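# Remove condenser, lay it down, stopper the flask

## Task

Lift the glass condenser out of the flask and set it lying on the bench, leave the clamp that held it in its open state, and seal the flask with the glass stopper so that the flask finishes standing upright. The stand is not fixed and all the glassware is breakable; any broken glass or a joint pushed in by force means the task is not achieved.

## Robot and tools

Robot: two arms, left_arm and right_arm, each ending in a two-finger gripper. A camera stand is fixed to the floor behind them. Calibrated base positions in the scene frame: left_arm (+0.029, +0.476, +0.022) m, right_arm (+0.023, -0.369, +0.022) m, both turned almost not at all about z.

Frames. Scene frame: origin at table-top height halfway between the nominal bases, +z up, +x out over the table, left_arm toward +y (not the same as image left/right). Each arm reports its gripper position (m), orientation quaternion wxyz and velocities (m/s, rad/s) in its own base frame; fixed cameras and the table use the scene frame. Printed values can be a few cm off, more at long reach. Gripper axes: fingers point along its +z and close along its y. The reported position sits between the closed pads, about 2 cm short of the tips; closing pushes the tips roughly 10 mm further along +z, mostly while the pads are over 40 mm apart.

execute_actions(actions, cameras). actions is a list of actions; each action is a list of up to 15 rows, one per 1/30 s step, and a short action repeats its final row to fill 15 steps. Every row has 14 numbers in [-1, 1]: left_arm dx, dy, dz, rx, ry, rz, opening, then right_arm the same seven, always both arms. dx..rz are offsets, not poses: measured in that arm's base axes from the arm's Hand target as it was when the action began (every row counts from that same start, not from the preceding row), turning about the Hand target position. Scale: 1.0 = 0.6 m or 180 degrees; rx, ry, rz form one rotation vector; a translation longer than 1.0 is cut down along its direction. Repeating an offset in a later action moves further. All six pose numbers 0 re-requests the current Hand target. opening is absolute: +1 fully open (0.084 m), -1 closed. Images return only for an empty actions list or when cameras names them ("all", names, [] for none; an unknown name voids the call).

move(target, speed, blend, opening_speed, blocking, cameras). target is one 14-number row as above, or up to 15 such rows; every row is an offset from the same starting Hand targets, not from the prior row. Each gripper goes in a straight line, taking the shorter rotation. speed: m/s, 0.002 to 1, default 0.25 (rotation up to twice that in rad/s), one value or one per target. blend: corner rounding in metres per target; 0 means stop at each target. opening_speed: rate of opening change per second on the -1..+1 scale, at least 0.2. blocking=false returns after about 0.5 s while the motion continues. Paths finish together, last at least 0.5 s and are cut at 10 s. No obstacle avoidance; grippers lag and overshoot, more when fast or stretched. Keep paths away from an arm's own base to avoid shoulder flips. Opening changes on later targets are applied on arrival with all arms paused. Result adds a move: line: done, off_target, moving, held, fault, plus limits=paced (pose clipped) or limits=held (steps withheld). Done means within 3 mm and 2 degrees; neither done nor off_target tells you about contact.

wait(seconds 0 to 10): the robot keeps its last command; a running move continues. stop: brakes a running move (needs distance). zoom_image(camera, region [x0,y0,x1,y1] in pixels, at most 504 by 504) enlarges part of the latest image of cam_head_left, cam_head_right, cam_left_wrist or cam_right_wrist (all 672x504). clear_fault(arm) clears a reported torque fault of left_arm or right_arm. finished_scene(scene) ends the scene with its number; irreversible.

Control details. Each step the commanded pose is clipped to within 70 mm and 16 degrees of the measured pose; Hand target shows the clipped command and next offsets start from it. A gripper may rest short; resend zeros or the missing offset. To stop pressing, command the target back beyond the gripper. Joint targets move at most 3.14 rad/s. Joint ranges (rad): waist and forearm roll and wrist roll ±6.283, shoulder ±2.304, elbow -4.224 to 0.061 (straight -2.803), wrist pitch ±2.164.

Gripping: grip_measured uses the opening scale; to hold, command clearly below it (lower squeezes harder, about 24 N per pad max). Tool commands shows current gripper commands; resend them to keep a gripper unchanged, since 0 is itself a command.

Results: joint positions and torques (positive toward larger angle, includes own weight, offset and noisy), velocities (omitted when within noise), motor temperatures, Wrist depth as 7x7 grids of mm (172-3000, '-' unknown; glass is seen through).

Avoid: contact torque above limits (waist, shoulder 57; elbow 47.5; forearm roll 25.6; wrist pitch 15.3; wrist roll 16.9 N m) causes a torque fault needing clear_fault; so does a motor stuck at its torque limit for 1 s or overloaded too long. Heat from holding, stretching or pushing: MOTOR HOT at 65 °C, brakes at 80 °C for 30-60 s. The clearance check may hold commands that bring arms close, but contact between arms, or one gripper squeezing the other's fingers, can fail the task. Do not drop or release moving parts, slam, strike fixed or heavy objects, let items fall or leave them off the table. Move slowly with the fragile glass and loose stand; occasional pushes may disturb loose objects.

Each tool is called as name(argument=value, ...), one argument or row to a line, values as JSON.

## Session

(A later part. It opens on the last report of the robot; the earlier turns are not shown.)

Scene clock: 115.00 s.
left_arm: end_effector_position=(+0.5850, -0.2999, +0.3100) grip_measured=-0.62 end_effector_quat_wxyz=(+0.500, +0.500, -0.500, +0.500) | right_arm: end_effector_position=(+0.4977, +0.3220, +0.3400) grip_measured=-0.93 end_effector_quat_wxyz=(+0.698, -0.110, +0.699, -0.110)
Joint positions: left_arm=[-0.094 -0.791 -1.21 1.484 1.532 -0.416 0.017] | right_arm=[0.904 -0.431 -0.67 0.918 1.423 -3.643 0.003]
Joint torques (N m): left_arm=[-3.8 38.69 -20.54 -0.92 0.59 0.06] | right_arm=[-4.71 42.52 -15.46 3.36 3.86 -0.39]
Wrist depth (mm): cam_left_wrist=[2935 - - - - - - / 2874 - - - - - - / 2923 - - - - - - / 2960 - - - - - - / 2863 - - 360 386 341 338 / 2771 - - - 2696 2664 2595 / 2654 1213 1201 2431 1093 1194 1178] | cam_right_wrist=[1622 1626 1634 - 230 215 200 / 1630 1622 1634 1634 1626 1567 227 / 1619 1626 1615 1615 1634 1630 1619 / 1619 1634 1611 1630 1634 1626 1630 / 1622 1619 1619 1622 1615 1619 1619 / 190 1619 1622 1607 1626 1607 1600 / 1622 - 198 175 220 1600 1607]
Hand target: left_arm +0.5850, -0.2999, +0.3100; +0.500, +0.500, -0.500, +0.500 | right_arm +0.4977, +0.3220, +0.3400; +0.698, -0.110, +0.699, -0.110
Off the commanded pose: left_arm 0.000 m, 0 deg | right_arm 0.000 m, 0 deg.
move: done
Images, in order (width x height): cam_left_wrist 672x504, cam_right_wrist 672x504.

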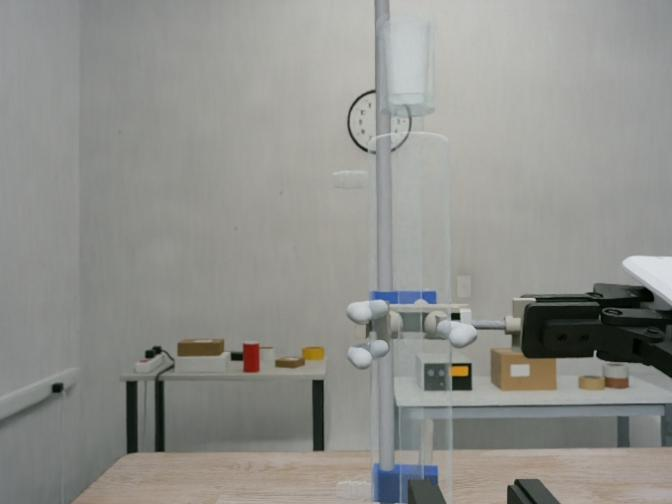

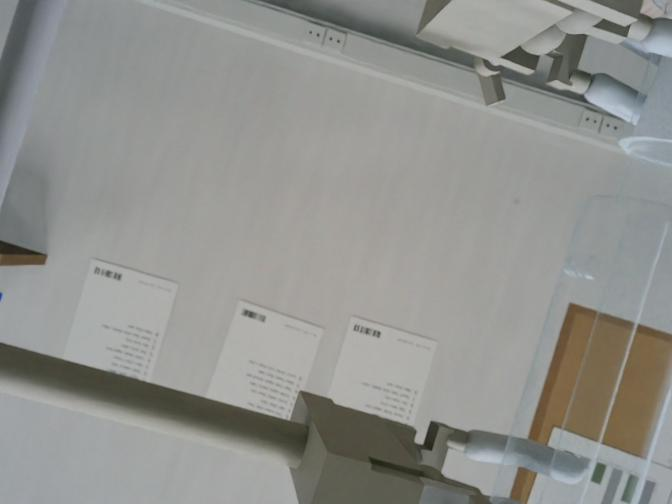

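move(
  target=[0,0,0,0,0,0,-0.6, 0,0,0,0,0,0,-0.6],
  opening_speed=0.5,
  cameras=["cam_left_wrist"],
)

zoom_image(
  camera="cam_left_wrist",
  region=[432, 260, 632, 410],
)

zoom_image(
  camera="cam_left_wrist",
  region=[330, 270, 530, 420],
)

Scene clock: 117.83 s.
left_arm: end_effector_position=(+0.5850, -0.2999, +0.3100) grip_measured=-0.62 end_effector_quat_wxyz=(+0.500, +0.500, -0.500, +0.500) | right_arm: end_effector_position=(+0.4978, +0.3220, +0.3401) grip_measured=-0.62 end_effector_quat_wxyz=(+0.699, -0.110, +0.699, -0.110)
Joint positions: left_arm=[-0.094 -0.791 -1.21 1.484 1.532 -0.416 0.017] | right_arm=[0.904 -0.431 -0.67 0.918 1.424 -3.643 0.017]
Joint torques (N m): left_arm=[-5.09 37.29 -20.26 -1.11 0.62 0.01] | right_arm=[0.69 32.16 -11.63 -1.74 1.39 -0.03]
Wrist depth (mm): cam_left_wrist=[2935 - - - - - - / 2923 - - - - - - / 2899 - - - - - - / 2816 - - - - - - / 2923 - - 360 368 337 334 / 2793 - - - 2727 2717 2604 / 2675 1211 1207 2465 1098 1203 1186] | cam_right_wrist=[1615 1604 1626 - 231 216 200 / 1622 1626 1634 1615 1622 1571 228 / 1630 1634 1619 1619 1626 1615 1634 / 1622 1622 1622 1619 1634 1630 1626 / 1619 1611 1626 1622 1622 1622 1619 / 189 196 1622 1611 1619 1622 1607 / 1615 - - 174 195 1600 1604]
Hand target: left_arm +0.5850, -0.2999, +0.3100; +0.500, +0.500, -0.500, +0.500 | right_arm +0.4977, +0.3220, +0.3400; +0.698, -0.110, +0.699, -0.110
Off the commanded pose: left_arm 0.000 m, 0 deg | right_arm 0.000 m, 0 deg.
move: done
Images, in order (width x height): cam_left_wrist 672x504.

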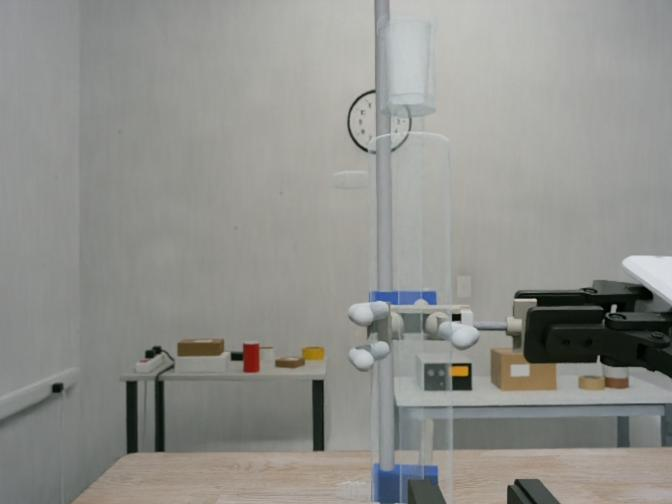

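Scaled by 2.520 from the camera's 672x504 image, which has a finer 960x720 frame.

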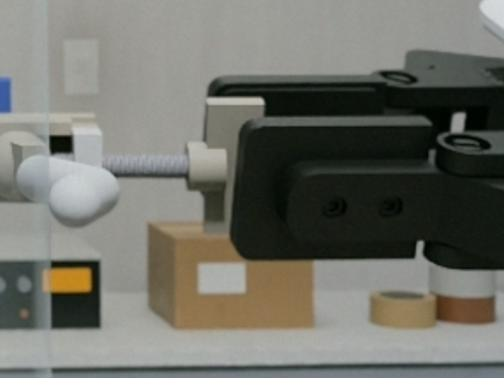

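Scaled by 2.520 from the camera's 672x504 image, which has a finer 960x720 frame.

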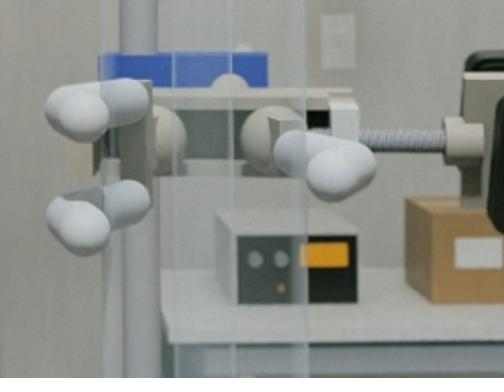

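move(
  target=[
    [0,0,0,0,0,0,-0.6, -0.0667,0,0.0048,0,0,0,-0.52],
    [0,0,0,0,0,0,-0.6, -0.0667,0,0.0048,0.75,0,0,-0.52],
  ],
  speed=[0.1,0.5],
)

move(
  target=[0,0,0,0,0,0,-0.6, 0,0,0,0.75,0,0,-0.52],
  speed=0.5,
)

move(
  target=[0,0,0,0,0,0,-0.6, 0,0,0,0.75,0,0,-0.52],
  speed=0.5,
)

move(
  target=[0,0,0,0,0,0,-0.6, 0,0,0,0.75,0,0,-0.52],
  speed=0.5,
  cameras=["cam_left_wrist", "cam_right_wrist"],
)

zoom_image(
  camera="cam_left_wrist",
  region=[392, 260, 592, 410],
)

zoom_image(
  camera="cam_right_wrist",
  region=[372, 354, 572, 504],
)

Scene clock: 122.90 s.
left_arm: end_effector_position=(+0.5850, -0.2999, +0.3100) grip_measured=-0.62 end_effector_quat_wxyz=(+0.500, +0.500, -0.500, +0.500) | right_arm: end_effector_position=(+0.4577, +0.3220, +0.3429) grip_measured=-0.54 end_effector_quat_wxyz=(+0.369, +0.603, +0.369, +0.603)
Joint positions: left_arm=[-0.094 -0.791 -1.21 1.484 1.532 -0.416 0.017] | right_arm=[0.986 -0.384 -0.606 0.997 1.449 -1.282 0.02]
Joint torques (N m): left_arm=[-4.11 39.63 -19.91 -0.49 0.86 0.13] | right_arm=[-2.07 27.71 -10.84 -1.41 2.9 0.46]
Wrist depth (mm): cam_left_wrist=[2960 - - - - - - / 2973 - - - - - - / 2923 - - - - - - / 2874 - - - - - - / 2874 - - 360 517 354 346 / 2749 - - - 2738 2760 2782 / 2664 1213 1213 2439 1081 1186 1176] | cam_right_wrist=[1657 1649 1649 1669 1686 1665 1677 / 1657 1677 1653 1665 1669 1673 1669 / 1649 1665 1657 1690 1669 - 1661 / 1619 1642 1657 1669 1673 1669 1673 / 1661 1657 1657 1657 1645 1665 1677 / 1657 1653 1657 1657 1669 1657 1653 / 724 1649 1653 1649 1661 1657 1665]
Hand target: left_arm +0.5850, -0.2999, +0.3100; +0.500, +0.500, -0.500, +0.500 | right_arm +0.4577, +0.3220, +0.3429; +0.369, +0.603, +0.369, +0.603
Off the commanded pose: left_arm 0.000 m, 0 deg | right_arm 0.000 m, 0 deg.
move: done

Scene clock: 125.87 s.
left_arm: end_effector_position=(+0.5850, -0.2999, +0.3100) grip_measured=-0.62 end_effector_quat_wxyz=(+0.500, +0.500, -0.500, +0.500) | right_arm: end_effector_position=(+0.4577, +0.3220, +0.3429) grip_measured=-0.54 end_effector_quat_wxyz=(-0.416, +0.571, -0.416, +0.572)
Joint positions: left_arm=[-0.094 -0.791 -1.21 1.484 1.532 -0.416 0.017] | right_arm=[0.986 -0.384 -0.606 0.997 1.449 1.074 0.02]
Joint torques (N m): left_arm=[-3.01 37.33 -19.94 -0.29 0.63 -0.01] | right_arm=[-0.78 28.76 -10.84 -1.34 2.96 0.26]
Wrist depth (mm): cam_left_wrist=[2960 - - - - - - / 2923 - - - - - - / 2960 - - - - - - / 2935 - - - - - - / 2935 - - 360 515 354 342 / 2793 - - - 2654 2760 - / 2685 1205 1207 2405 1082 1190 1168] | cam_right_wrist=[1677 1673 1669 1677 - 253 1622 / 1673 1665 1665 1677 1669 231 1681 / 1661 1677 1657 1665 1669 1665 1669 / 1661 1661 1645 1669 1653 1673 1661 / 1657 1661 1645 1661 1642 1653 1665 / 1653 1653 1649 1661 225 1611 1653 / 262 1634 1657 1645 1661 1642 1661]
Hand target: left_arm +0.5850, -0.2999, +0.3100; +0.500, +0.500, -0.500, +0.500 | right_arm +0.4577, +0.3220, +0.3429; -0.416, +0.571, -0.416, +0.572
Off the commanded pose: left_arm 0.000 m, 0 deg | right_arm 0.000 m, 0 deg.
move: done

Scene clock: 128.83 s.
left_arm: end_effector_position=(+0.5850, -0.2999, +0.3100) grip_measured=-0.62 end_effector_quat_wxyz=(+0.500, +0.500, -0.500, +0.500) | right_arm: end_effector_position=(+0.4577, +0.3220, +0.3429) grip_measured=-0.54 end_effector_quat_wxyz=(+0.687, +0.166, +0.687, +0.166)
Joint positions: left_arm=[-0.094 -0.791 -1.21 1.484 1.532 -0.416 0.017] | right_arm=[0.986 -0.384 -0.606 0.997 1.449 3.43 0.02]
Joint torques (N m): left_arm=[-2.82 38.63 -20.25 -0.44 0.67 -0.13] | right_arm=[-1.36 26.92 -10.29 -1.5 2.87 0.46]
Wrist depth (mm): cam_left_wrist=[2948 - - - - - - / 2899 - - - - - - / 2923 - - - - - - / 2911 - - - - - - / 2874 - - 359 512 353 336 / 2717 - - - 2696 2727 2696 / 2675 1207 1196 2431 1084 1182 1188] | cam_right_wrist=[361 667 238 251 1677 1673 1657 / - 216 264 1665 1665 1669 1665 / 1596 1677 1649 1681 1665 1673 1649 / 1669 1653 1665 1661 1669 1649 1665 / 1653 1661 1661 1669 1649 1657 1653 / 1653 1657 1669 1657 281 1653 1653 / 1653 1645 - 238 1661 1665 1661]
Hand target: left_arm +0.5850, -0.2999, +0.3100; +0.500, +0.500, -0.500, +0.500 | right_arm +0.4577, +0.3220, +0.3429; +0.687, +0.166, +0.687, +0.166
Off the commanded pose: left_arm 0.000 m, 0 deg | right_arm 0.000 m, 0 deg.
move: done

Scene clock: 131.80 s.
left_arm: end_effector_position=(+0.5850, -0.2999, +0.3100) grip_measured=-0.62 end_effector_quat_wxyz=(+0.500, +0.500, -0.500, +0.500) | right_arm: end_effector_position=(+0.4577, +0.3220, +0.3429) grip_measured=-0.54 end_effector_quat_wxyz=(+0.110, +0.698, +0.110, +0.699)
Joint positions: left_arm=[-0.094 -0.791 -1.21 1.484 1.532 -0.416 0.017] | right_arm=[0.986 -0.384 -0.606 0.997 1.449 5.786 0.02]
Joint torques (N m): left_arm=[-4.07 38.88 -19.38 -0.87 0.66 0.05] | right_arm=[-1.89 28.17 -11.23 -1.37 2.83 0.33]
Wrist depth (mm): cam_left_wrist=[2911 - - - - - - / 2886 - - - - - - / 2911 - - - - - - / 2948 - - - - - - / 2911 - - 359 512 354 335 / 2828 - - - 2675 2749 2771 / 2706 1213 1213 2381 1086 1196 1188] | cam_right_wrist=[1649 1665 1661 1669 257 1677 1686 / 1649 1653 1665 1665 1665 1681 1665 / 1642 1661 1673 1653 1649 1657 1677 / 1649 1661 1669 1665 1661 1669 1669 / 1649 1657 1657 1653 1673 1669 1669 / 1661 1649 1665 1669 1665 1673 1665 / 1653 1604 - 229 218 253 1657]
Hand target: left_arm +0.5850, -0.2999, +0.3100; +0.500, +0.500, -0.500, +0.500 | right_arm +0.4577, +0.3220, +0.3429; +0.110, +0.698, +0.110, +0.699
Off the commanded pose: left_arm 0.000 m, 0 deg | right_arm 0.000 m, 0 deg.
move: done
Images, in order (width x height): cam_left_wrist 672x504, cam_right_wrist 672x504.

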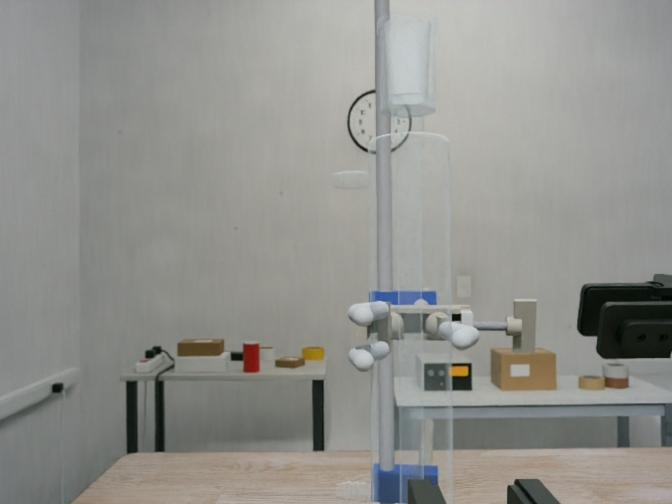

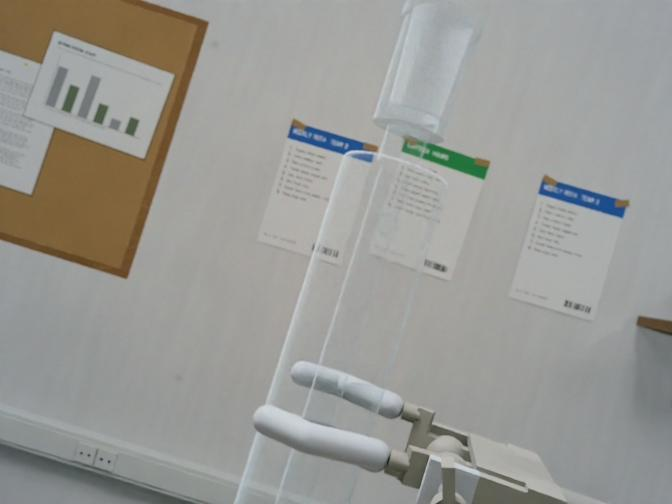

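Scaled by 2.520 from the camera's 672x504 image, which has a finer 960x720 frame.

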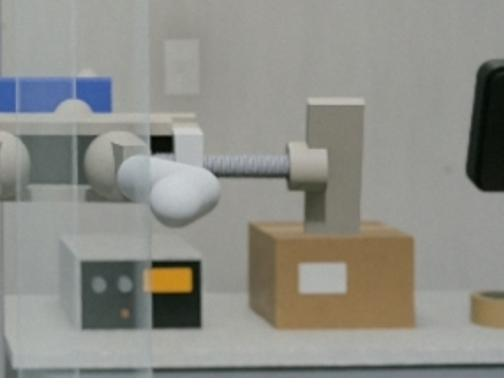

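Scaled by 2.520 from the camera's 672x504 image, which has a finer 960x720 frame.

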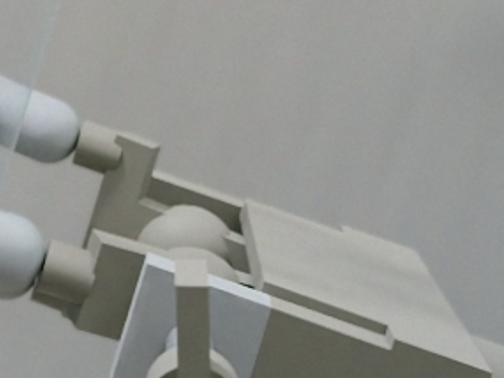

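move(
  target=[0,0,0,0,0,0,-0.6, 0,0,0,-0.98,0,0,-0.52],
  speed=0.6,
)

move(
  target=[0,0,0,0,0,0,-0.6, 0,0,0,-0.02,0,0,-0.52],
  speed=0.6,
  cameras=["cam_left_wrist", "cam_right_wrist"],
)

zoom_image(
  camera="cam_right_wrist",
  region=[372, 354, 572, 504],
)

Scene clock: 139.03 s.
left_arm: end_effector_position=(+0.5850, -0.2999, +0.3100) grip_measured=-0.62 end_effector_quat_wxyz=(+0.500, +0.500, -0.500, +0.500) | right_arm: end_effector_position=(+0.4577, +0.3220, +0.3429) grip_measured=-0.54 end_effector_quat_wxyz=(+0.702, -0.088, +0.702, -0.088)
Joint positions: left_arm=[-0.094 -0.791 -1.21 1.484 1.532 -0.416 0.017] | right_arm=[0.986 -0.384 -0.606 0.997 1.449 2.707 0.02]
Joint torques (N m): left_arm=[-3.92 36.65 -19.22 -0.64 0.8 -0.08] | right_arm=[3.44 37.52 -13.33 0.39 1.2 -0.13]
Wrist depth (mm): cam_left_wrist=[2999 - - - - - - / 2935 - - - - - - / 2923 - - - - - - / 2935 - - - - - - / 2863 - - 360 512 355 339 / 2760 - - - 2717 2738 2738 / 2654 1207 1205 2405 1081 1192 1190] | cam_right_wrist=[256 1669 1677 - 241 239 313 / 1657 1669 1673 1657 1661 280 273 / 1657 1673 1665 1661 1677 1665 1677 / 1665 1649 1665 1653 1653 1677 1665 / 1649 1645 1657 1669 1665 1673 1649 / 229 235 241 259 1653 1661 1645 / 1653 1653 - 215 219 1642 1645]
Hand target: left_arm +0.5850, -0.2999, +0.3100; +0.500, +0.500, -0.500, +0.500 | right_arm +0.4577, +0.3220, +0.3429; +0.702, -0.088, +0.702, -0.088
Off the commanded pose: left_arm 0.000 m, 0 deg | right_arm 0.000 m, 0 deg.
move: done

Scene clock: 139.80 s.
left_arm: end_effector_position=(+0.5850, -0.2999, +0.3100) grip_measured=-0.62 end_effector_quat_wxyz=(+0.500, +0.500, -0.500, +0.500) | right_arm: end_effector_position=(+0.4577, +0.3220, +0.3429) grip_measured=-0.54 end_effector_quat_wxyz=(+0.698, -0.110, +0.699, -0.110)
Joint positions: left_arm=[-0.094 -0.791 -1.21 1.484 1.532 -0.416 0.017] | right_arm=[0.986 -0.384 -0.606 0.997 1.449 2.644 0.02]
Joint torques (N m): left_arm=[-4.45 38.55 -18.85 -0.6 0.82 0.14] | right_arm=[2.37 31.61 -12.32 -0.29 2.08 -0.17]
Wrist depth (mm): cam_left_wrist=[2935 - - - - - - / 2899 - - - - - - / 2923 - - - - - - / 2960 - - - - - - / 2874 - - 359 512 355 335 / 2738 - - - 2717 2675 2717 / 2706 1220 1201 2405 1084 1174 1182] | cam_right_wrist=[1686 1669 1673 - 241 224 304 / 1669 1661 1673 1681 1677 270 255 / 1669 1677 1661 1677 1665 1649 1665 / 1645 1669 1657 1661 1673 1661 1665 / 238 1657 1657 1653 1653 1653 1673 / 1661 232 237 262 1661 1665 1649 / 1657 1645 - 215 216 1649 1642]
Hand target: left_arm +0.5850, -0.2999, +0.3100; +0.500, +0.500, -0.500, +0.500 | right_arm +0.4577, +0.3220, +0.3429; +0.698, -0.110, +0.699, -0.110
Off the commanded pose: left_arm 0.000 m, 0 deg | right_arm 0.000 m, 0 deg.
move: done
Images, in order (width x height): cam_left_wrist 672x504, cam_right_wrist 672x504.

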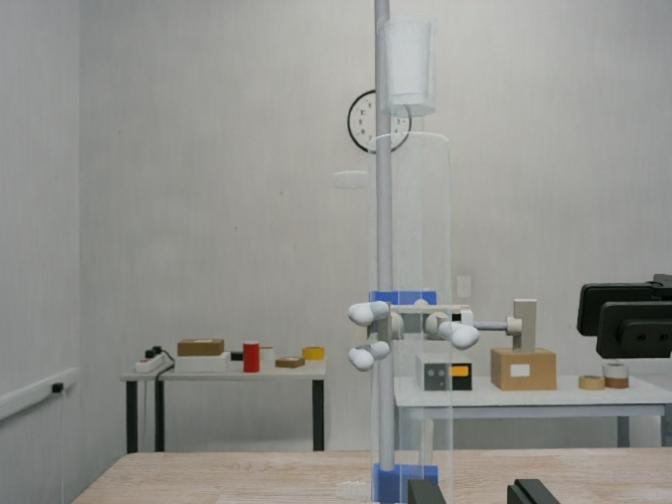

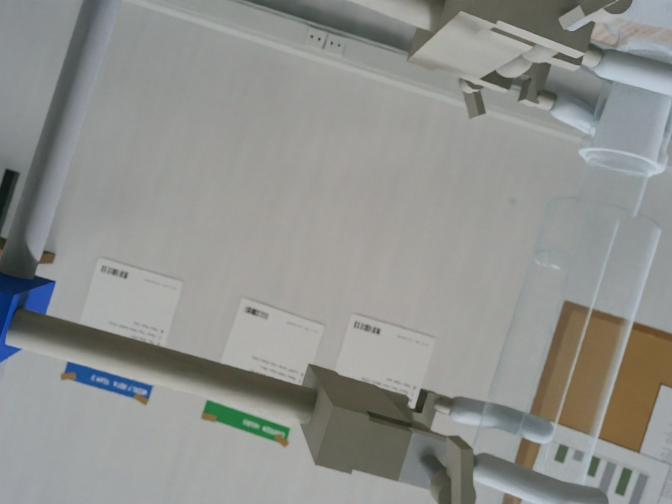

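Scaled by 2.520 from the camera's 672x504 image, which has a finer 960x720 frame.

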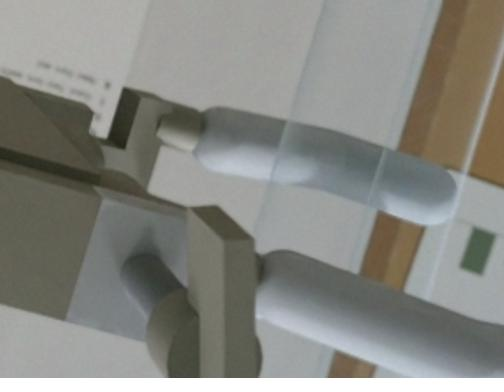

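move(
  target=[
    [0,0,0,0,0,0,-0.6, 0,0.0027,-0.0053,0,0,0,-0.52],
    [0,0,0,0,0,0,-0.6, 0.0655,0.0027,-0.0053,0,0,0,-0.52],
  ],
  speed=[0.05,0.08],
  cameras=["cam_left_wrist", "cam_right_wrist"],
)

zoom_image(
  camera="cam_left_wrist",
  region=[432, 260, 632, 410],
)

Scene clock: 143.63 s.
left_arm: end_effector_position=(+0.5850, -0.2999, +0.3100) grip_measured=-0.62 end_effector_quat_wxyz=(+0.500, +0.500, -0.500, +0.500) | right_arm: end_effector_position=(+0.4970, +0.3236, +0.3397) grip_measured=-0.54 end_effector_quat_wxyz=(+0.698, -0.110, +0.699, -0.110)
Joint positions: left_arm=[-0.094 -0.791 -1.21 1.484 1.532 -0.416 0.017] | right_arm=[0.908 -0.433 -0.673 0.922 1.424 2.64 0.02]
Joint torques (N m): left_arm=[-4.62 37.43 -17.87 -0.27 0.61 0.04] | right_arm=[-0.6 29.28 -13.57 -1.09 1.18 -0.13]
Wrist depth (mm): cam_left_wrist=[2948 - - - - - - / 2899 - - - - - - / 2923 - - - - - - / 2851 - - - - - - / 2923 - - 359 367 336 328 / 2771 - - - 2696 2675 2624 / 2634 1213 1196 2397 1103 1188 1176] | cam_right_wrist=[1630 1626 1626 - 223 215 201 / 1630 1626 1622 1634 1615 1567 226 / 1622 1626 1619 1619 1626 1638 1626 / 1615 1626 1611 1634 1611 1626 1622 / 1611 1622 1622 1630 1626 1619 1622 / 191 1634 1600 1615 1619 1611 1604 / 1607 - - 175 220 1596 1607]
Hand target: left_arm +0.5850, -0.2999, +0.3100; +0.500, +0.500, -0.500, +0.500 | right_arm +0.4970, +0.3236, +0.3397; +0.698, -0.110, +0.699, -0.110
Off the commanded pose: left_arm 0.000 m, 0 deg | right_arm 0.000 m, 0 deg.
move: done
Images, in order (width x height): cam_left_wrist 672x504, cam_right_wrist 672x504.

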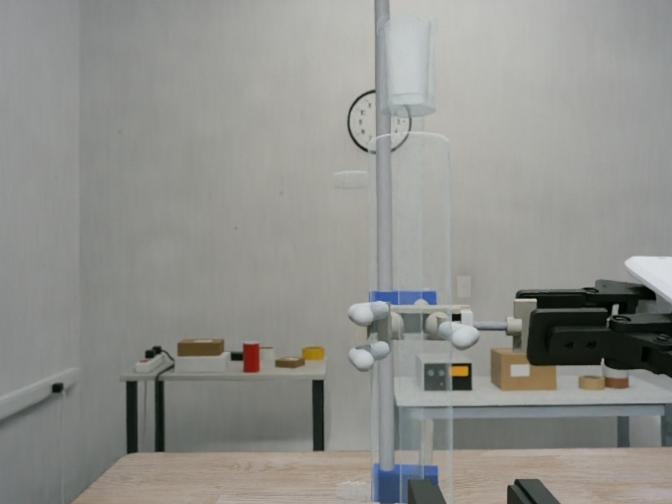

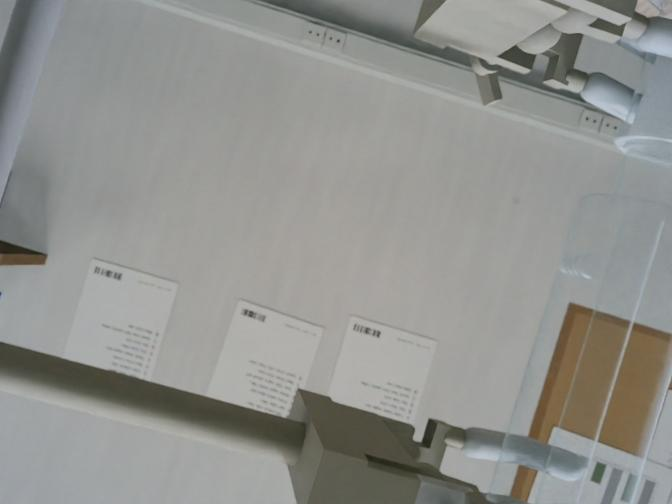

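Scaled by 2.520 from the camera's 672x504 image, which has a finer 960x720 frame.

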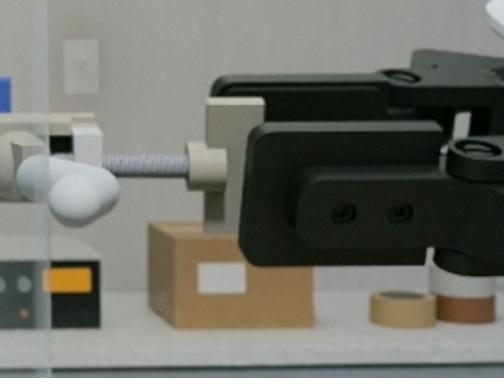

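move(
  target=[0,0,0,0,0,0,-0.6, 0,0,0,0,0,0,-1],
  opening_speed=0.3,
  cameras=["cam_left_wrist"],
)

zoom_image(
  camera="cam_left_wrist",
  region=[392, 260, 592, 410],
)

Scene clock: 145.97 s.
left_arm: end_effector_position=(+0.5850, -0.2999, +0.3100) grip_measured=-0.62 end_effector_quat_wxyz=(+0.500, +0.500, -0.500, +0.500) | right_arm: end_effector_position=(+0.4970, +0.3236, +0.3397) grip_measured=-0.92 end_effector_quat_wxyz=(+0.698, -0.110, +0.699, -0.110)
Joint positions: left_arm=[-0.094 -0.791 -1.21 1.484 1.532 -0.416 0.017] | right_arm=[0.908 -0.433 -0.673 0.922 1.424 2.64 0.004]
Joint torques (N m): left_arm=[-4.16 39.13 -19.75 -0.62 0.62 -0.08] | right_arm=[2.75 28.86 -13.58 -0.63 1.45 -0.13]
Wrist depth (mm): cam_left_wrist=[2960 - - - - - - / 2911 - - - - - - / 2839 - - - - - - / 2886 - - - - - - / 2935 - - 359 386 341 338 / 2760 - - - 2654 2706 2595 / 2644 1207 1196 2431 1084 1186 1188] | cam_right_wrist=[1638 1630 1638 - 223 216 201 / 1634 1638 1619 1642 1619 1560 226 / 1615 1626 1630 1619 1630 1619 1634 / 1604 1615 1626 1630 1619 1626 1611 / 1622 1626 1619 1619 1607 1630 1626 / 191 1611 1626 1622 1630 1611 1589 / 1622 - - 175 220 1596 1604]
Hand target: left_arm +0.5850, -0.2999, +0.3100; +0.500, +0.500, -0.500, +0.500 | right_arm +0.4970, +0.3236, +0.3397; +0.698, -0.110, +0.699, -0.110
Off the commanded pose: left_arm 0.000 m, 0 deg | right_arm 0.000 m, 0 deg.
move: done
Images, in order (width x height): cam_left_wrist 672x504.

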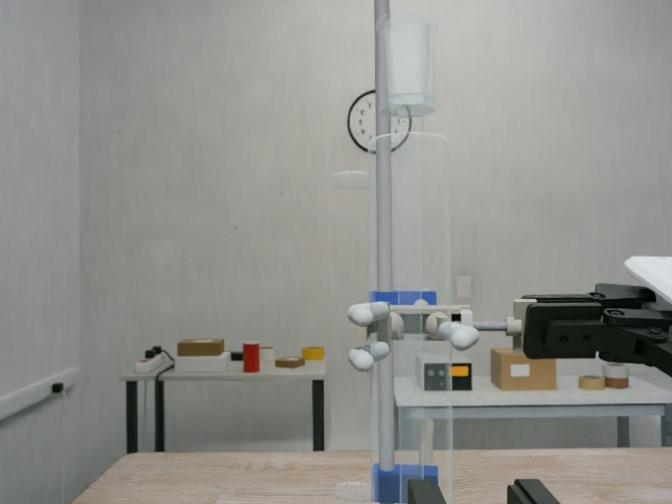

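Scaled by 2.520 from the camera's 672x504 image, which has a finer 960x720 frame.

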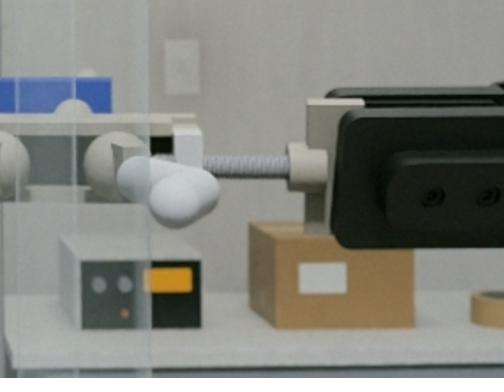

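move(
  target=[0,0,0,0,0,0,-0.6, -0.00104,0,0,-0.8333,0,0,-1],
  speed=0.5,
  cameras=["cam_left_wrist"],
)

zoom_image(
  camera="cam_left_wrist",
  region=[330, 260, 530, 410],
)

Scene clock: 149.60 s.
left_arm: end_effector_position=(+0.5850, -0.2999, +0.3100) grip_measured=-0.62 end_effector_quat_wxyz=(+0.500, +0.500, -0.500, +0.500) | right_arm: end_effector_position=(+0.4964, +0.3236, +0.3397) grip_measured=-0.93 end_effector_quat_wxyz=(-0.075, +0.703, -0.075, +0.703)
Joint positions: left_arm=[-0.094 -0.791 -1.21 1.484 1.532 -0.416 0.017] | right_arm=[0.909 -0.433 -0.672 0.923 1.425 0.022 0.003]
Joint torques (N m): left_arm=[-3.04 38 -18.06 -0.41 0.62 0.04] | right_arm=[4.44 42.99 -16.1 -1.05 3.13 -0.24]
Wrist depth (mm): cam_left_wrist=[2874 - - - - - - / 2911 - - - - - - / 2851 - - - - - - / 2935 - - - - - - / 2923 - - 360 387 343 337 / 2749 - - - 2727 2727 2738 / 2664 1199 1209 2439 1086 1188 1188] | cam_right_wrist=[- 1619 218 1638 1630 1638 1630 / 1607 1619 1619 1622 1638 1619 1638 / 1607 1622 1615 1626 1626 1638 1634 / 1589 1634 1622 1619 1622 1622 1622 / 1596 1615 1626 1607 1638 1626 1634 / 1600 1611 1607 1615 1626 1626 1622 / 1611 1622 - 241 221 183 202]
Hand target: left_arm +0.5850, -0.2999, +0.3100; +0.500, +0.500, -0.500, +0.500 | right_arm +0.4964, +0.3236, +0.3397; -0.075, +0.703, -0.075, +0.703
Off the commanded pose: left_arm 0.000 m, 0 deg | right_arm 0.000 m, 0 deg.
move: done
Images, in order (width x height): cam_left_wrist 672x504.

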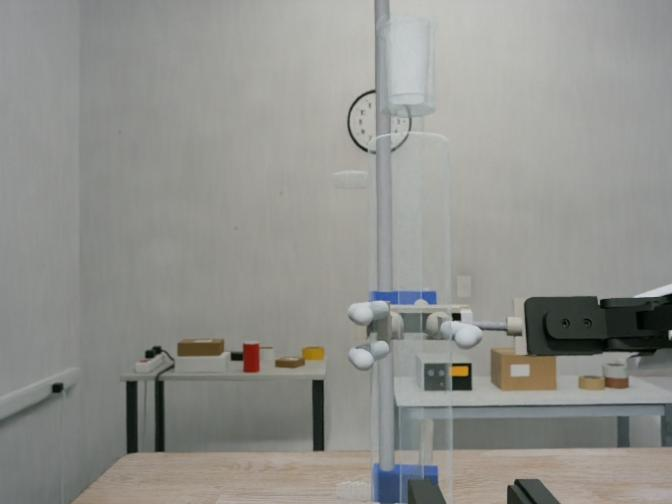

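Scaled by 2.520 from the camera's 672x504 image, which has a finer 960x720 frame.

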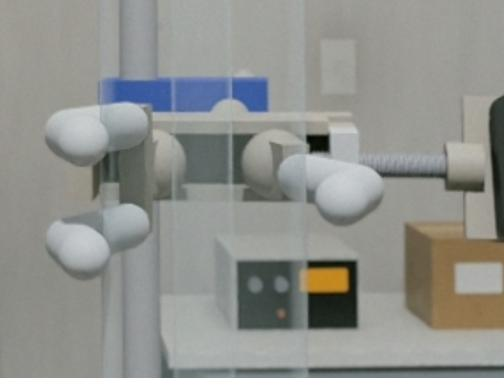

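move(
  target=[0,0,0,0,0,0,-0.6, -0.00104,0,0,-0.8333,0,0,-1],
  speed=0.5,
  cameras=["cam_left_wrist"],
)

zoom_image(
  camera="cam_left_wrist",
  region=[330, 260, 530, 410],
)

Scene clock: 153.43 s.
left_arm: end_effector_position=(+0.5850, -0.2999, +0.3100) grip_measured=-0.62 end_effector_quat_wxyz=(+0.500, +0.500, -0.500, +0.500) | right_arm: end_effector_position=(+0.4958, +0.3236, +0.3397) grip_measured=-0.93 end_effector_quat_wxyz=(+0.660, +0.254, +0.660, +0.254)
Joint positions: left_arm=[-0.094 -0.791 -1.21 1.484 1.532 -0.416 0.017] | right_arm=[0.91 -0.432 -0.67 0.924 1.425 -2.596 0.003]
Joint torques (N m): left_arm=[-2.42 35.88 -17.9 -0.55 0.66 -0.05] | right_arm=[1.38 40.01 -15.14 0.28 2.68 -0.3]
Wrist depth (mm): cam_left_wrist=[2999 - - - - - - / 2986 - - - - - - / 2886 - - - - - - / 2816 - - - - - - / 2935 - - 361 387 343 339 / 2793 - - - 2760 2685 2595 / 2717 1207 1203 2448 1096 1188 1176] | cam_right_wrist=[250 274 233 1630 1626 1630 1615 / 180 204 227 1630 1630 1607 1619 / 190 1574 1634 1626 1634 1634 1607 / 1564 1622 1626 1619 1622 1622 1600 / 1615 1611 1615 1619 1619 1626 1615 / 1619 1607 1626 1615 1611 1615 1622 / 1619 1615 1622 241 1619 1630 1638]
Hand target: left_arm +0.5850, -0.2999, +0.3100; +0.500, +0.500, -0.500, +0.500 | right_arm +0.4958, +0.3236, +0.3397; +0.660, +0.254, +0.660, +0.254
Off the commanded pose: left_arm 0.000 m, 0 deg | right_arm 0.000 m, 0 deg.
move: done
Images, in order (width x height): cam_left_wrist 672x504.

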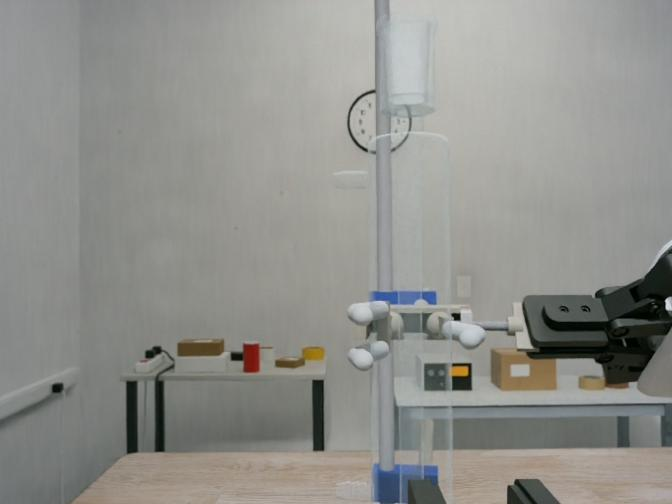

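Scaled by 2.520 from the camera's 672x504 image, which has a finer 960x720 frame.

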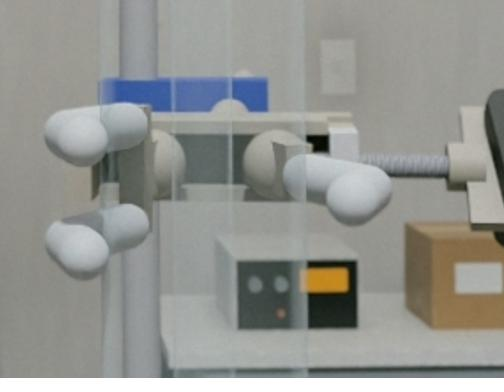

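move(
  target=[0,0,0,0,0,0,-0.6, -0.0007,0,0,-0.5556,0,0,-1],
  speed=0.4,
  cameras=["cam_left_wrist"],
)

zoom_image(
  camera="cam_left_wrist",
  region=[330, 260, 530, 410],
)

Scene clock: 156.77 s.
left_arm: end_effector_position=(+0.5850, -0.2999, +0.3100) grip_measured=-0.62 end_effector_quat_wxyz=(+0.500, +0.500, -0.500, +0.500) | right_arm: end_effector_position=(+0.4954, +0.3236, +0.3397) grip_measured=-0.93 end_effector_quat_wxyz=(+0.619, -0.342, +0.619, -0.342)
Joint positions: left_arm=[-0.094 -0.791 -1.21 1.484 1.532 -0.416 0.017] | right_arm=[0.911 -0.431 -0.67 0.925 1.426 -4.341 0.003]
Joint torques (N m): left_arm=[-3.95 37.88 -18.56 -0.89 0.6 -0.15] | right_arm=[3.41 39.15 -15.77 -0.85 1.65 -0.28]
Wrist depth (mm): cam_left_wrist=[2911 - - - - - - / 2973 - - - - - - / 2874 - - - - - - / 2948 - - - - - - / 2923 - - 360 386 342 340 / 2760 - - - 2749 2727 338 / 2624 1209 1213 2414 1098 1199 1190] | cam_right_wrist=[- 180 1634 1626 1638 1622 659 / 217 1630 1645 1642 1626 1582 - / 1626 1622 196 1630 1634 1622 - / 1619 1626 200 1634 1626 1615 1638 / 1619 1622 1626 1619 1622 1619 1607 / 1622 1634 - 1611 1634 1619 1622 / 1622 1615 - 1630 180 1607 1611]
Hand target: left_arm +0.5850, -0.2999, +0.3100; +0.500, +0.500, -0.500, +0.500 | right_arm +0.4954, +0.3236, +0.3397; +0.619, -0.342, +0.619, -0.342
Off the commanded pose: left_arm 0.000 m, 0 deg | right_arm 0.000 m, 0 deg.
move: done
Images, in order (width x height): cam_left_wrist 672x504.

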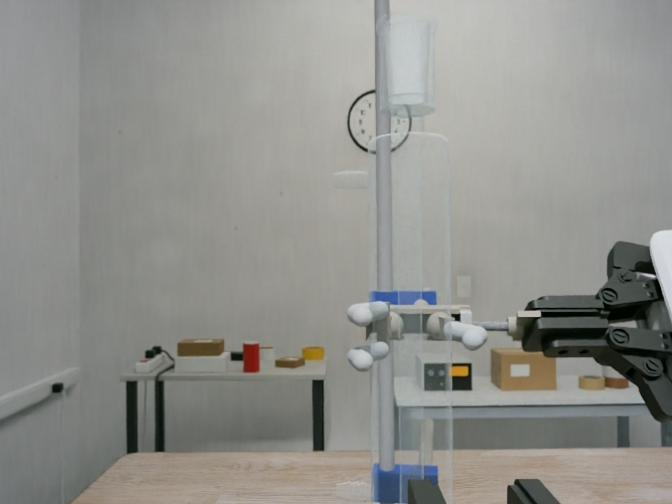

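Scaled by 2.520 from the camera's 672x504 image, which has a finer 960x720 frame.

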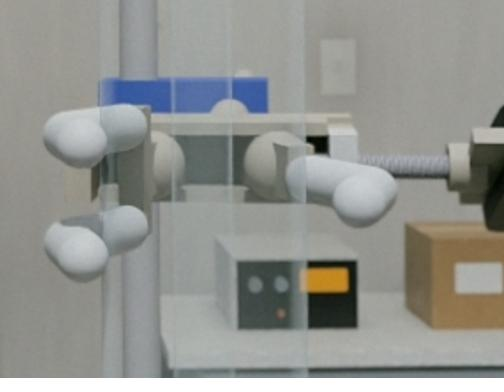

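move(
  target=[0,0,0,0,0,0,-0.6, -0.0007,0,0,-0.5556,0,0,-1],
  speed=0.4,
  cameras=["cam_left_wrist", "cam_right_wrist"],
)

zoom_image(
  camera="cam_left_wrist",
  region=[330, 260, 530, 410],
)

Scene clock: 159.87 s.
left_arm: end_effector_position=(+0.5850, -0.2999, +0.3100) grip_measured=-0.62 end_effector_quat_wxyz=(+0.500, +0.500, -0.500, +0.500) | right_arm: end_effector_position=(+0.4949, +0.3236, +0.3397) grip_measured=-0.93 end_effector_quat_wxyz=(-0.136, +0.694, -0.136, +0.694)
Joint positions: left_arm=[-0.094 -0.791 -1.21 1.484 1.532 -0.416 0.017] | right_arm=[0.912 -0.431 -0.669 0.926 1.426 -6.086 0.003]
Joint torques (N m): left_arm=[-4.65 38.69 -18.56 -0.6 0.7 0.02] | right_arm=[4.03 41.42 -15.09 -0.47 2.87 -0.38]
Wrist depth (mm): cam_left_wrist=[2960 - - - - - - / 2886 - - - - - - / 2911 - - - - - - / 2999 - - - - - - / 2863 - - 359 385 345 337 / 2738 - - - 2727 2727 2685 / 2614 1196 1199 2431 1084 1180 1188] | cam_right_wrist=[1626 1622 1634 1638 1638 1634 1642 / 1626 216 1626 1634 1634 1634 1642 / 1607 1615 1638 1622 1615 1626 1630 / 1615 1626 1611 1619 1622 1638 1634 / 1611 1619 1615 1630 1630 1622 1638 / 1596 1611 1611 1619 1622 225 203 / 1607 1619 1611 241 - 180 1619]
Hand target: left_arm +0.5850, -0.2999, +0.3100; +0.500, +0.500, -0.500, +0.500 | right_arm +0.4949, +0.3236, +0.3397; -0.136, +0.694, -0.136, +0.694
Off the commanded pose: left_arm 0.000 m, 0 deg | right_arm 0.000 m, 0 deg.
move: done
Images, in order (width x height): cam_left_wrist 672x504, cam_right_wrist 672x504.

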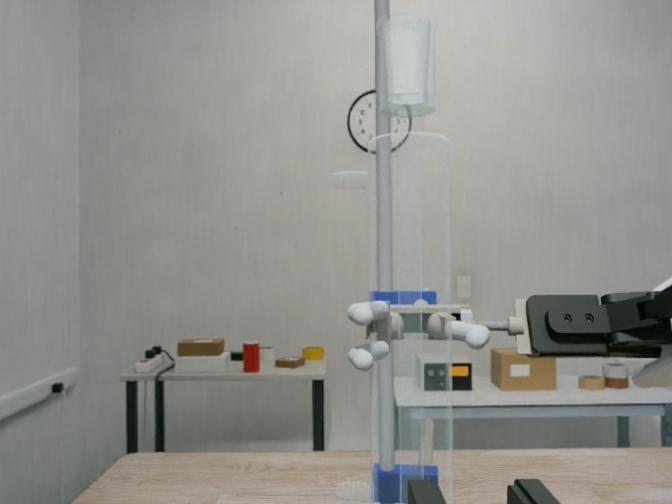

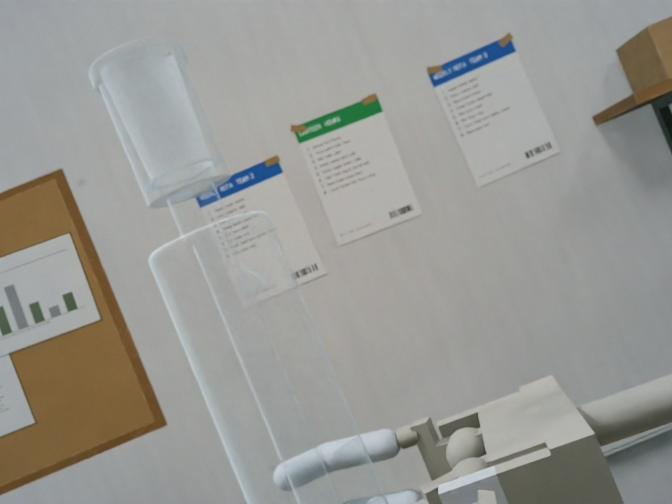

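Scaled by 2.520 from the camera's 672x504 image, which has a finer 960x720 frame.

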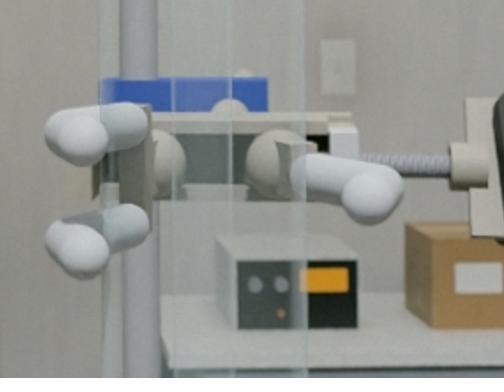

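move(
  target=[-0.0058,-0.1668,0.1212,0,0,0,1, 0,0,0,0,0,0,-0.6],
  speed=0.12,
)

move(
  target=[
    [0,0,0,0,0,0,1, -0.0833,0,0,0,0,0,-0.6],
    [0,0,0,0,0,0,1, -0.1667,0,0,0.938,0,0,-0.6],
  ],
  speed=[0.1,0.6],
)

move(
  target=[0,0,0,0,0,0,1, 0,-0.02,-0.0333,0.938,0,0,-0.6],
  speed=[0.6],
  cameras=["all"],
)

Scene clock: 164.47 s.
left_arm: end_effector_position=(+0.5815, -0.3999, +0.3827) grip_measured=+1.00 end_effector_quat_wxyz=(+0.500, +0.500, -0.500, +0.500) | right_arm: end_effector_position=(+0.4949, +0.3236, +0.3397) grip_measured=-0.62 end_effector_quat_wxyz=(-0.136, +0.694, -0.136, +0.694)
Joint positions: left_arm=[-0.261 -0.692 -1.251 1.348 1.433 -0.542 0.084] | right_arm=[0.912 -0.431 -0.669 0.926 1.426 -6.086 0.017]
Joint torques (N m): left_arm=[-4.88 36.31 -24.41 -1.53 0.51 -0.49] | right_arm=[1.06 30.09 -11.8 -0.26 1.8 0.08]
Wrist depth (mm): cam_left_wrist=[2911 - - - - - - / 2960 - - - - - - / 2874 - - - - - - / 2986 - - - - - - / 2948 - - - - - - / 2727 2696 - 2422 2595 2566 2706 / 2851 - - - 401 - -] | cam_right_wrist=[1626 1626 1634 1638 1630 1626 1649 / 1630 216 1626 1622 1630 1638 1642 / 1615 1619 1619 1611 1626 1642 1634 / 1611 1622 1626 1630 1630 1626 1630 / 1604 1622 1619 1622 1626 1630 1630 / 1604 1600 1611 1611 1615 226 202 / 263 1611 1615 241 228 180 1622]
Hand target: left_arm +0.5815, -0.3999, +0.3827; +0.500, +0.500, -0.500, +0.500 | right_arm +0.4949, +0.3236, +0.3397; -0.136, +0.694, -0.136, +0.694
Off the commanded pose: left_arm 0.000 m, 0 deg | right_arm 0.000 m, 0 deg.
move: done

Scene clock: 168.33 s.
left_arm: end_effector_position=(+0.5815, -0.3999, +0.3827) grip_measured=+1.00 end_effector_quat_wxyz=(+0.500, +0.500, -0.500, +0.500) | right_arm: end_effector_position=(+0.3949, +0.3236, +0.3397) grip_measured=-0.62 end_effector_quat_wxyz=(+0.704, +0.068, +0.704, +0.068)
Joint positions: left_arm=[-0.261 -0.692 -1.251 1.348 1.433 -0.542 0.084] | right_arm=[1.136 -0.344 -0.528 1.142 1.493 -3.117 0.017]
Joint torques (N m): left_arm=[-4.01 38.29 -24.02 -0.59 0.98 -0.4] | right_arm=[2.22 25.69 -10.75 -1.87 2.88 0.37]
Wrist depth (mm): cam_left_wrist=[2874 - - - - - - / 2986 - - - - - - / 2911 - - - - - - / 2874 - - - - - - / 2986 - - - - - - / 2706 2706 - 2431 2556 2556 2685 / 2851 - - - 401 - -] | cam_right_wrist=[726 774 1728 1657 1677 1669 1741 / 1719 300 305 306 1723 1732 1732 / 1736 1719 1723 1728 1728 1719 1719 / 1719 1719 1719 1728 1736 1723 1723 / 1732 1736 1719 1723 1719 1736 1706 / 1706 1723 1732 320 343 1732 366 / 294 293 1715 1728 1732 1728 -]
Hand target: left_arm +0.5815, -0.3999, +0.3827; +0.500, +0.500, -0.500, +0.500 | right_arm +0.3949, +0.3236, +0.3397; +0.704, +0.068, +0.704, +0.068
Off the commanded pose: left_arm 0.000 m, 0 deg | right_arm 0.000 m, 0 deg.
move: done

Scene clock: 171.43 s.
left_arm: end_effector_position=(+0.5815, -0.3999, +0.3827) grip_measured=+1.00 end_effector_quat_wxyz=(+0.500, +0.500, -0.500, +0.500) | right_arm: end_effector_position=(+0.3949, +0.3116, +0.3198) grip_measured=-0.62 end_effector_quat_wxyz=(+0.001, +0.707, +0.001, +0.707)
Joint positions: left_arm=[-0.261 -0.692 -1.251 1.348 1.433 -0.542 0.084] | right_arm=[1.121 -0.387 -0.504 1.124 1.52 -0.109 0.017]
Joint torques (N m): left_arm=[-4.64 37.84 -24.67 -0.44 1.13 -0.26] | right_arm=[-2.12 25.59 -10.09 -1.58 3 0.45]
Wrist depth (mm): cam_left_wrist=[2960 - - - - - - / 2886 - - - - - - / 2960 - - - - - - / 2923 - - - - - - / 2899 - - - - - - / 2685 2664 - 2422 2595 2604 2685 / 2948 - - - 401 - -] | cam_right_wrist=[1736 1719 1736 1728 1732 1741 1741 / 1702 1719 1728 1741 1741 1736 1741 / 1723 1715 1732 1723 1728 1732 1732 / 274 1706 1719 1723 1723 1715 1723 / 1711 1715 1732 1723 1723 1728 1719 / 1706 1723 1728 1715 1723 303 298 / 1711 1715 1711 1723 1715 1736 1728]
Hand target: left_arm +0.5815, -0.3999, +0.3827; +0.500, +0.500, -0.500, +0.500 | right_arm +0.3949, +0.3116, +0.3198; +0.001, +0.707, +0.001, +0.707
Off the commanded pose: left_arm 0.000 m, 0 deg | right_arm 0.000 m, 0 deg.
move: done

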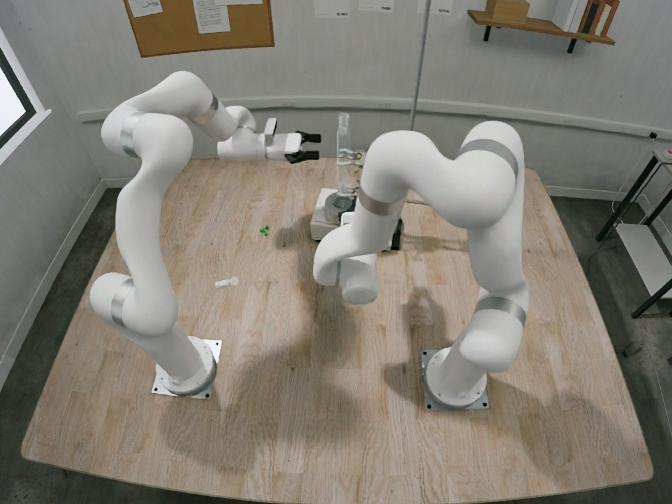

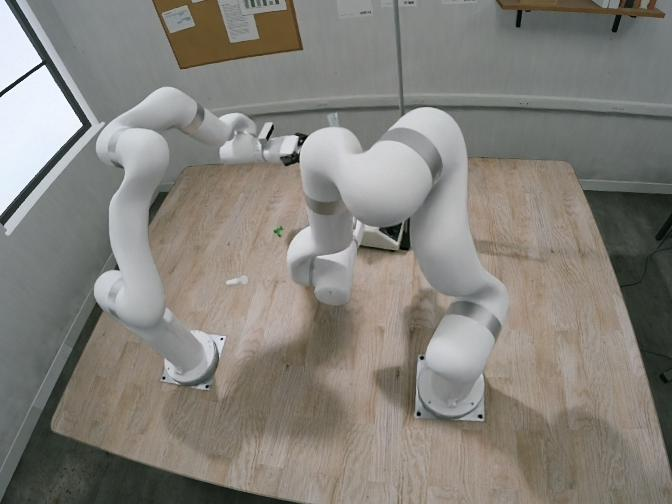

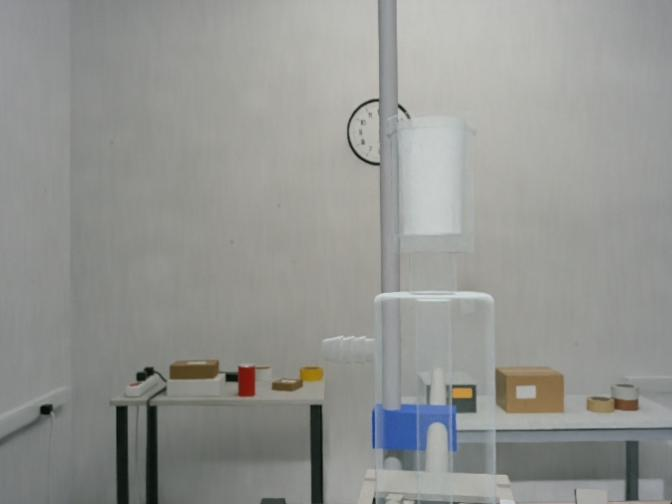

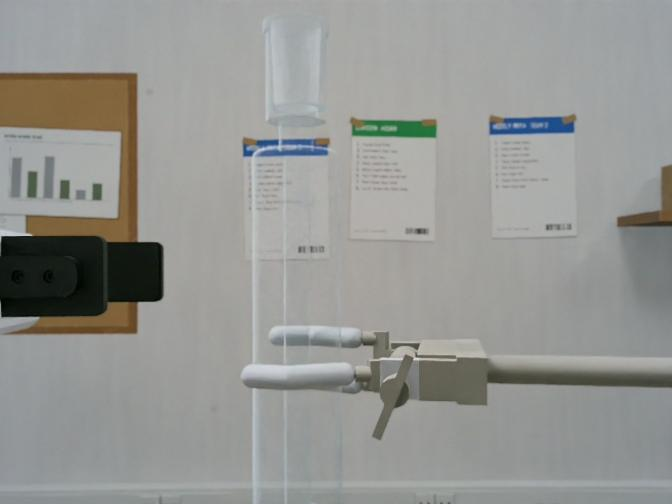

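move(
  target=[0,-0.1,0,0,0,0,1, 0,0,0,0,0,0,-0.6],
  speed=[0.08],
  cameras=["cam_left_wrist","cam_right_wrist"],
)

zoom_image(
  camera="cam_left_wrist",
  region=[250, 354, 650, 504],
)

Scene clock: 174.13 s.
left_arm: end_effector_position=(+0.5815, -0.4599, +0.3827) grip_measured=+1.00 end_effector_quat_wxyz=(+0.500, +0.500, -0.500, +0.500) | right_arm: end_effector_position=(+0.3949, +0.3116, +0.3198) grip_measured=-0.62 end_effector_quat_wxyz=(+0.001, +0.707, +0.001, +0.707)
Joint positions: left_arm=[-0.355 -0.729 -1.314 1.271 1.377 -0.555 0.084] | right_arm=[1.121 -0.387 -0.504 1.124 1.52 -0.109 0.017]
Joint torques (N m): left_arm=[-2.27 30.13 -24.62 -1.03 0.4 -0.61] | right_arm=[-1.14 24.91 -9.49 -1.02 2.89 -0.07]
Wrist depth (mm): cam_left_wrist=[2948 - - - - - - / 2935 - - - - - - / 2886 - - - - - - / 2986 - - - - - - / 2935 - - - - - - / 2771 2483 2389 - 2397 2604 2675 / 2986 - - - 343 - -] | cam_right_wrist=[1736 1715 1736 1732 1732 1745 1741 / 1706 1723 1728 1728 1723 1736 1749 / 1711 1732 1741 1723 1741 1732 1736 / 252 274 366 1723 1732 1728 1741 / 273 331 1736 1719 1736 1741 1719 / 1728 1715 1723 1723 1715 304 298 / 1706 1723 1706 1728 1715 1719 1728]
Hand target: left_arm +0.5815, -0.4599, +0.3827; +0.500, +0.500, -0.500, +0.500 | right_arm +0.3949, +0.3116, +0.3198; +0.001, +0.707, +0.001, +0.707
Off the commanded pose: left_arm 0.000 m, 0 deg | right_arm 0.000 m, 0 deg.
move: done
Images, in order (width x height): cam_left_wrist 672x504, cam_right_wrist 672x504.

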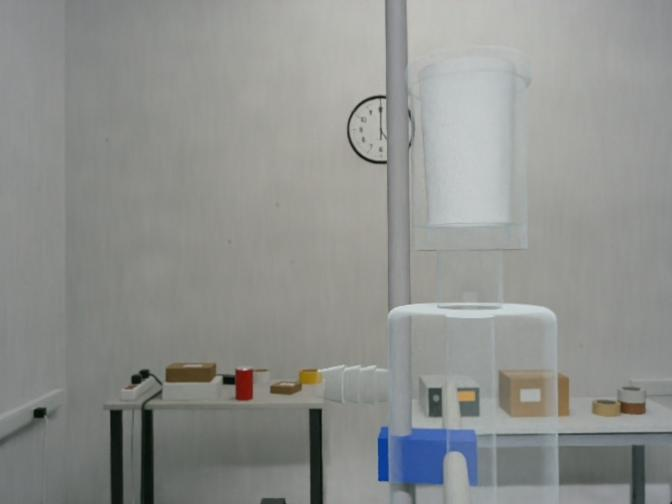

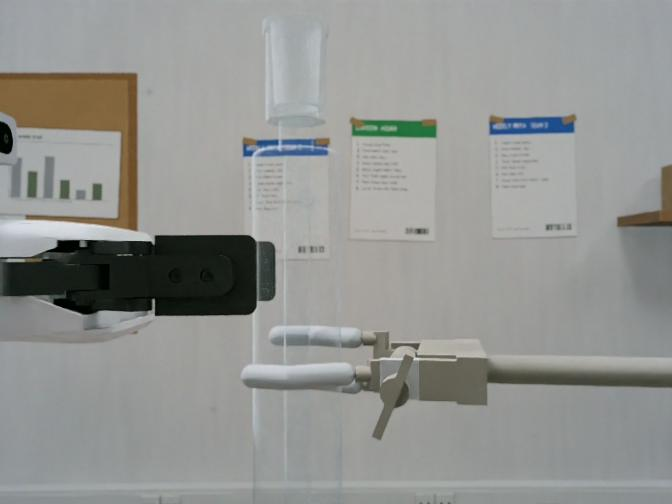

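Scaled by 1.260 from the camera's 672x504 image, which has a finer 960x720 frame.

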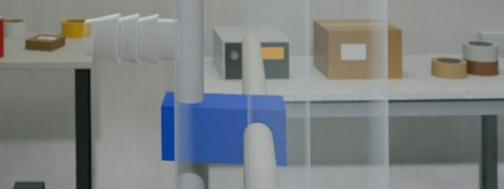

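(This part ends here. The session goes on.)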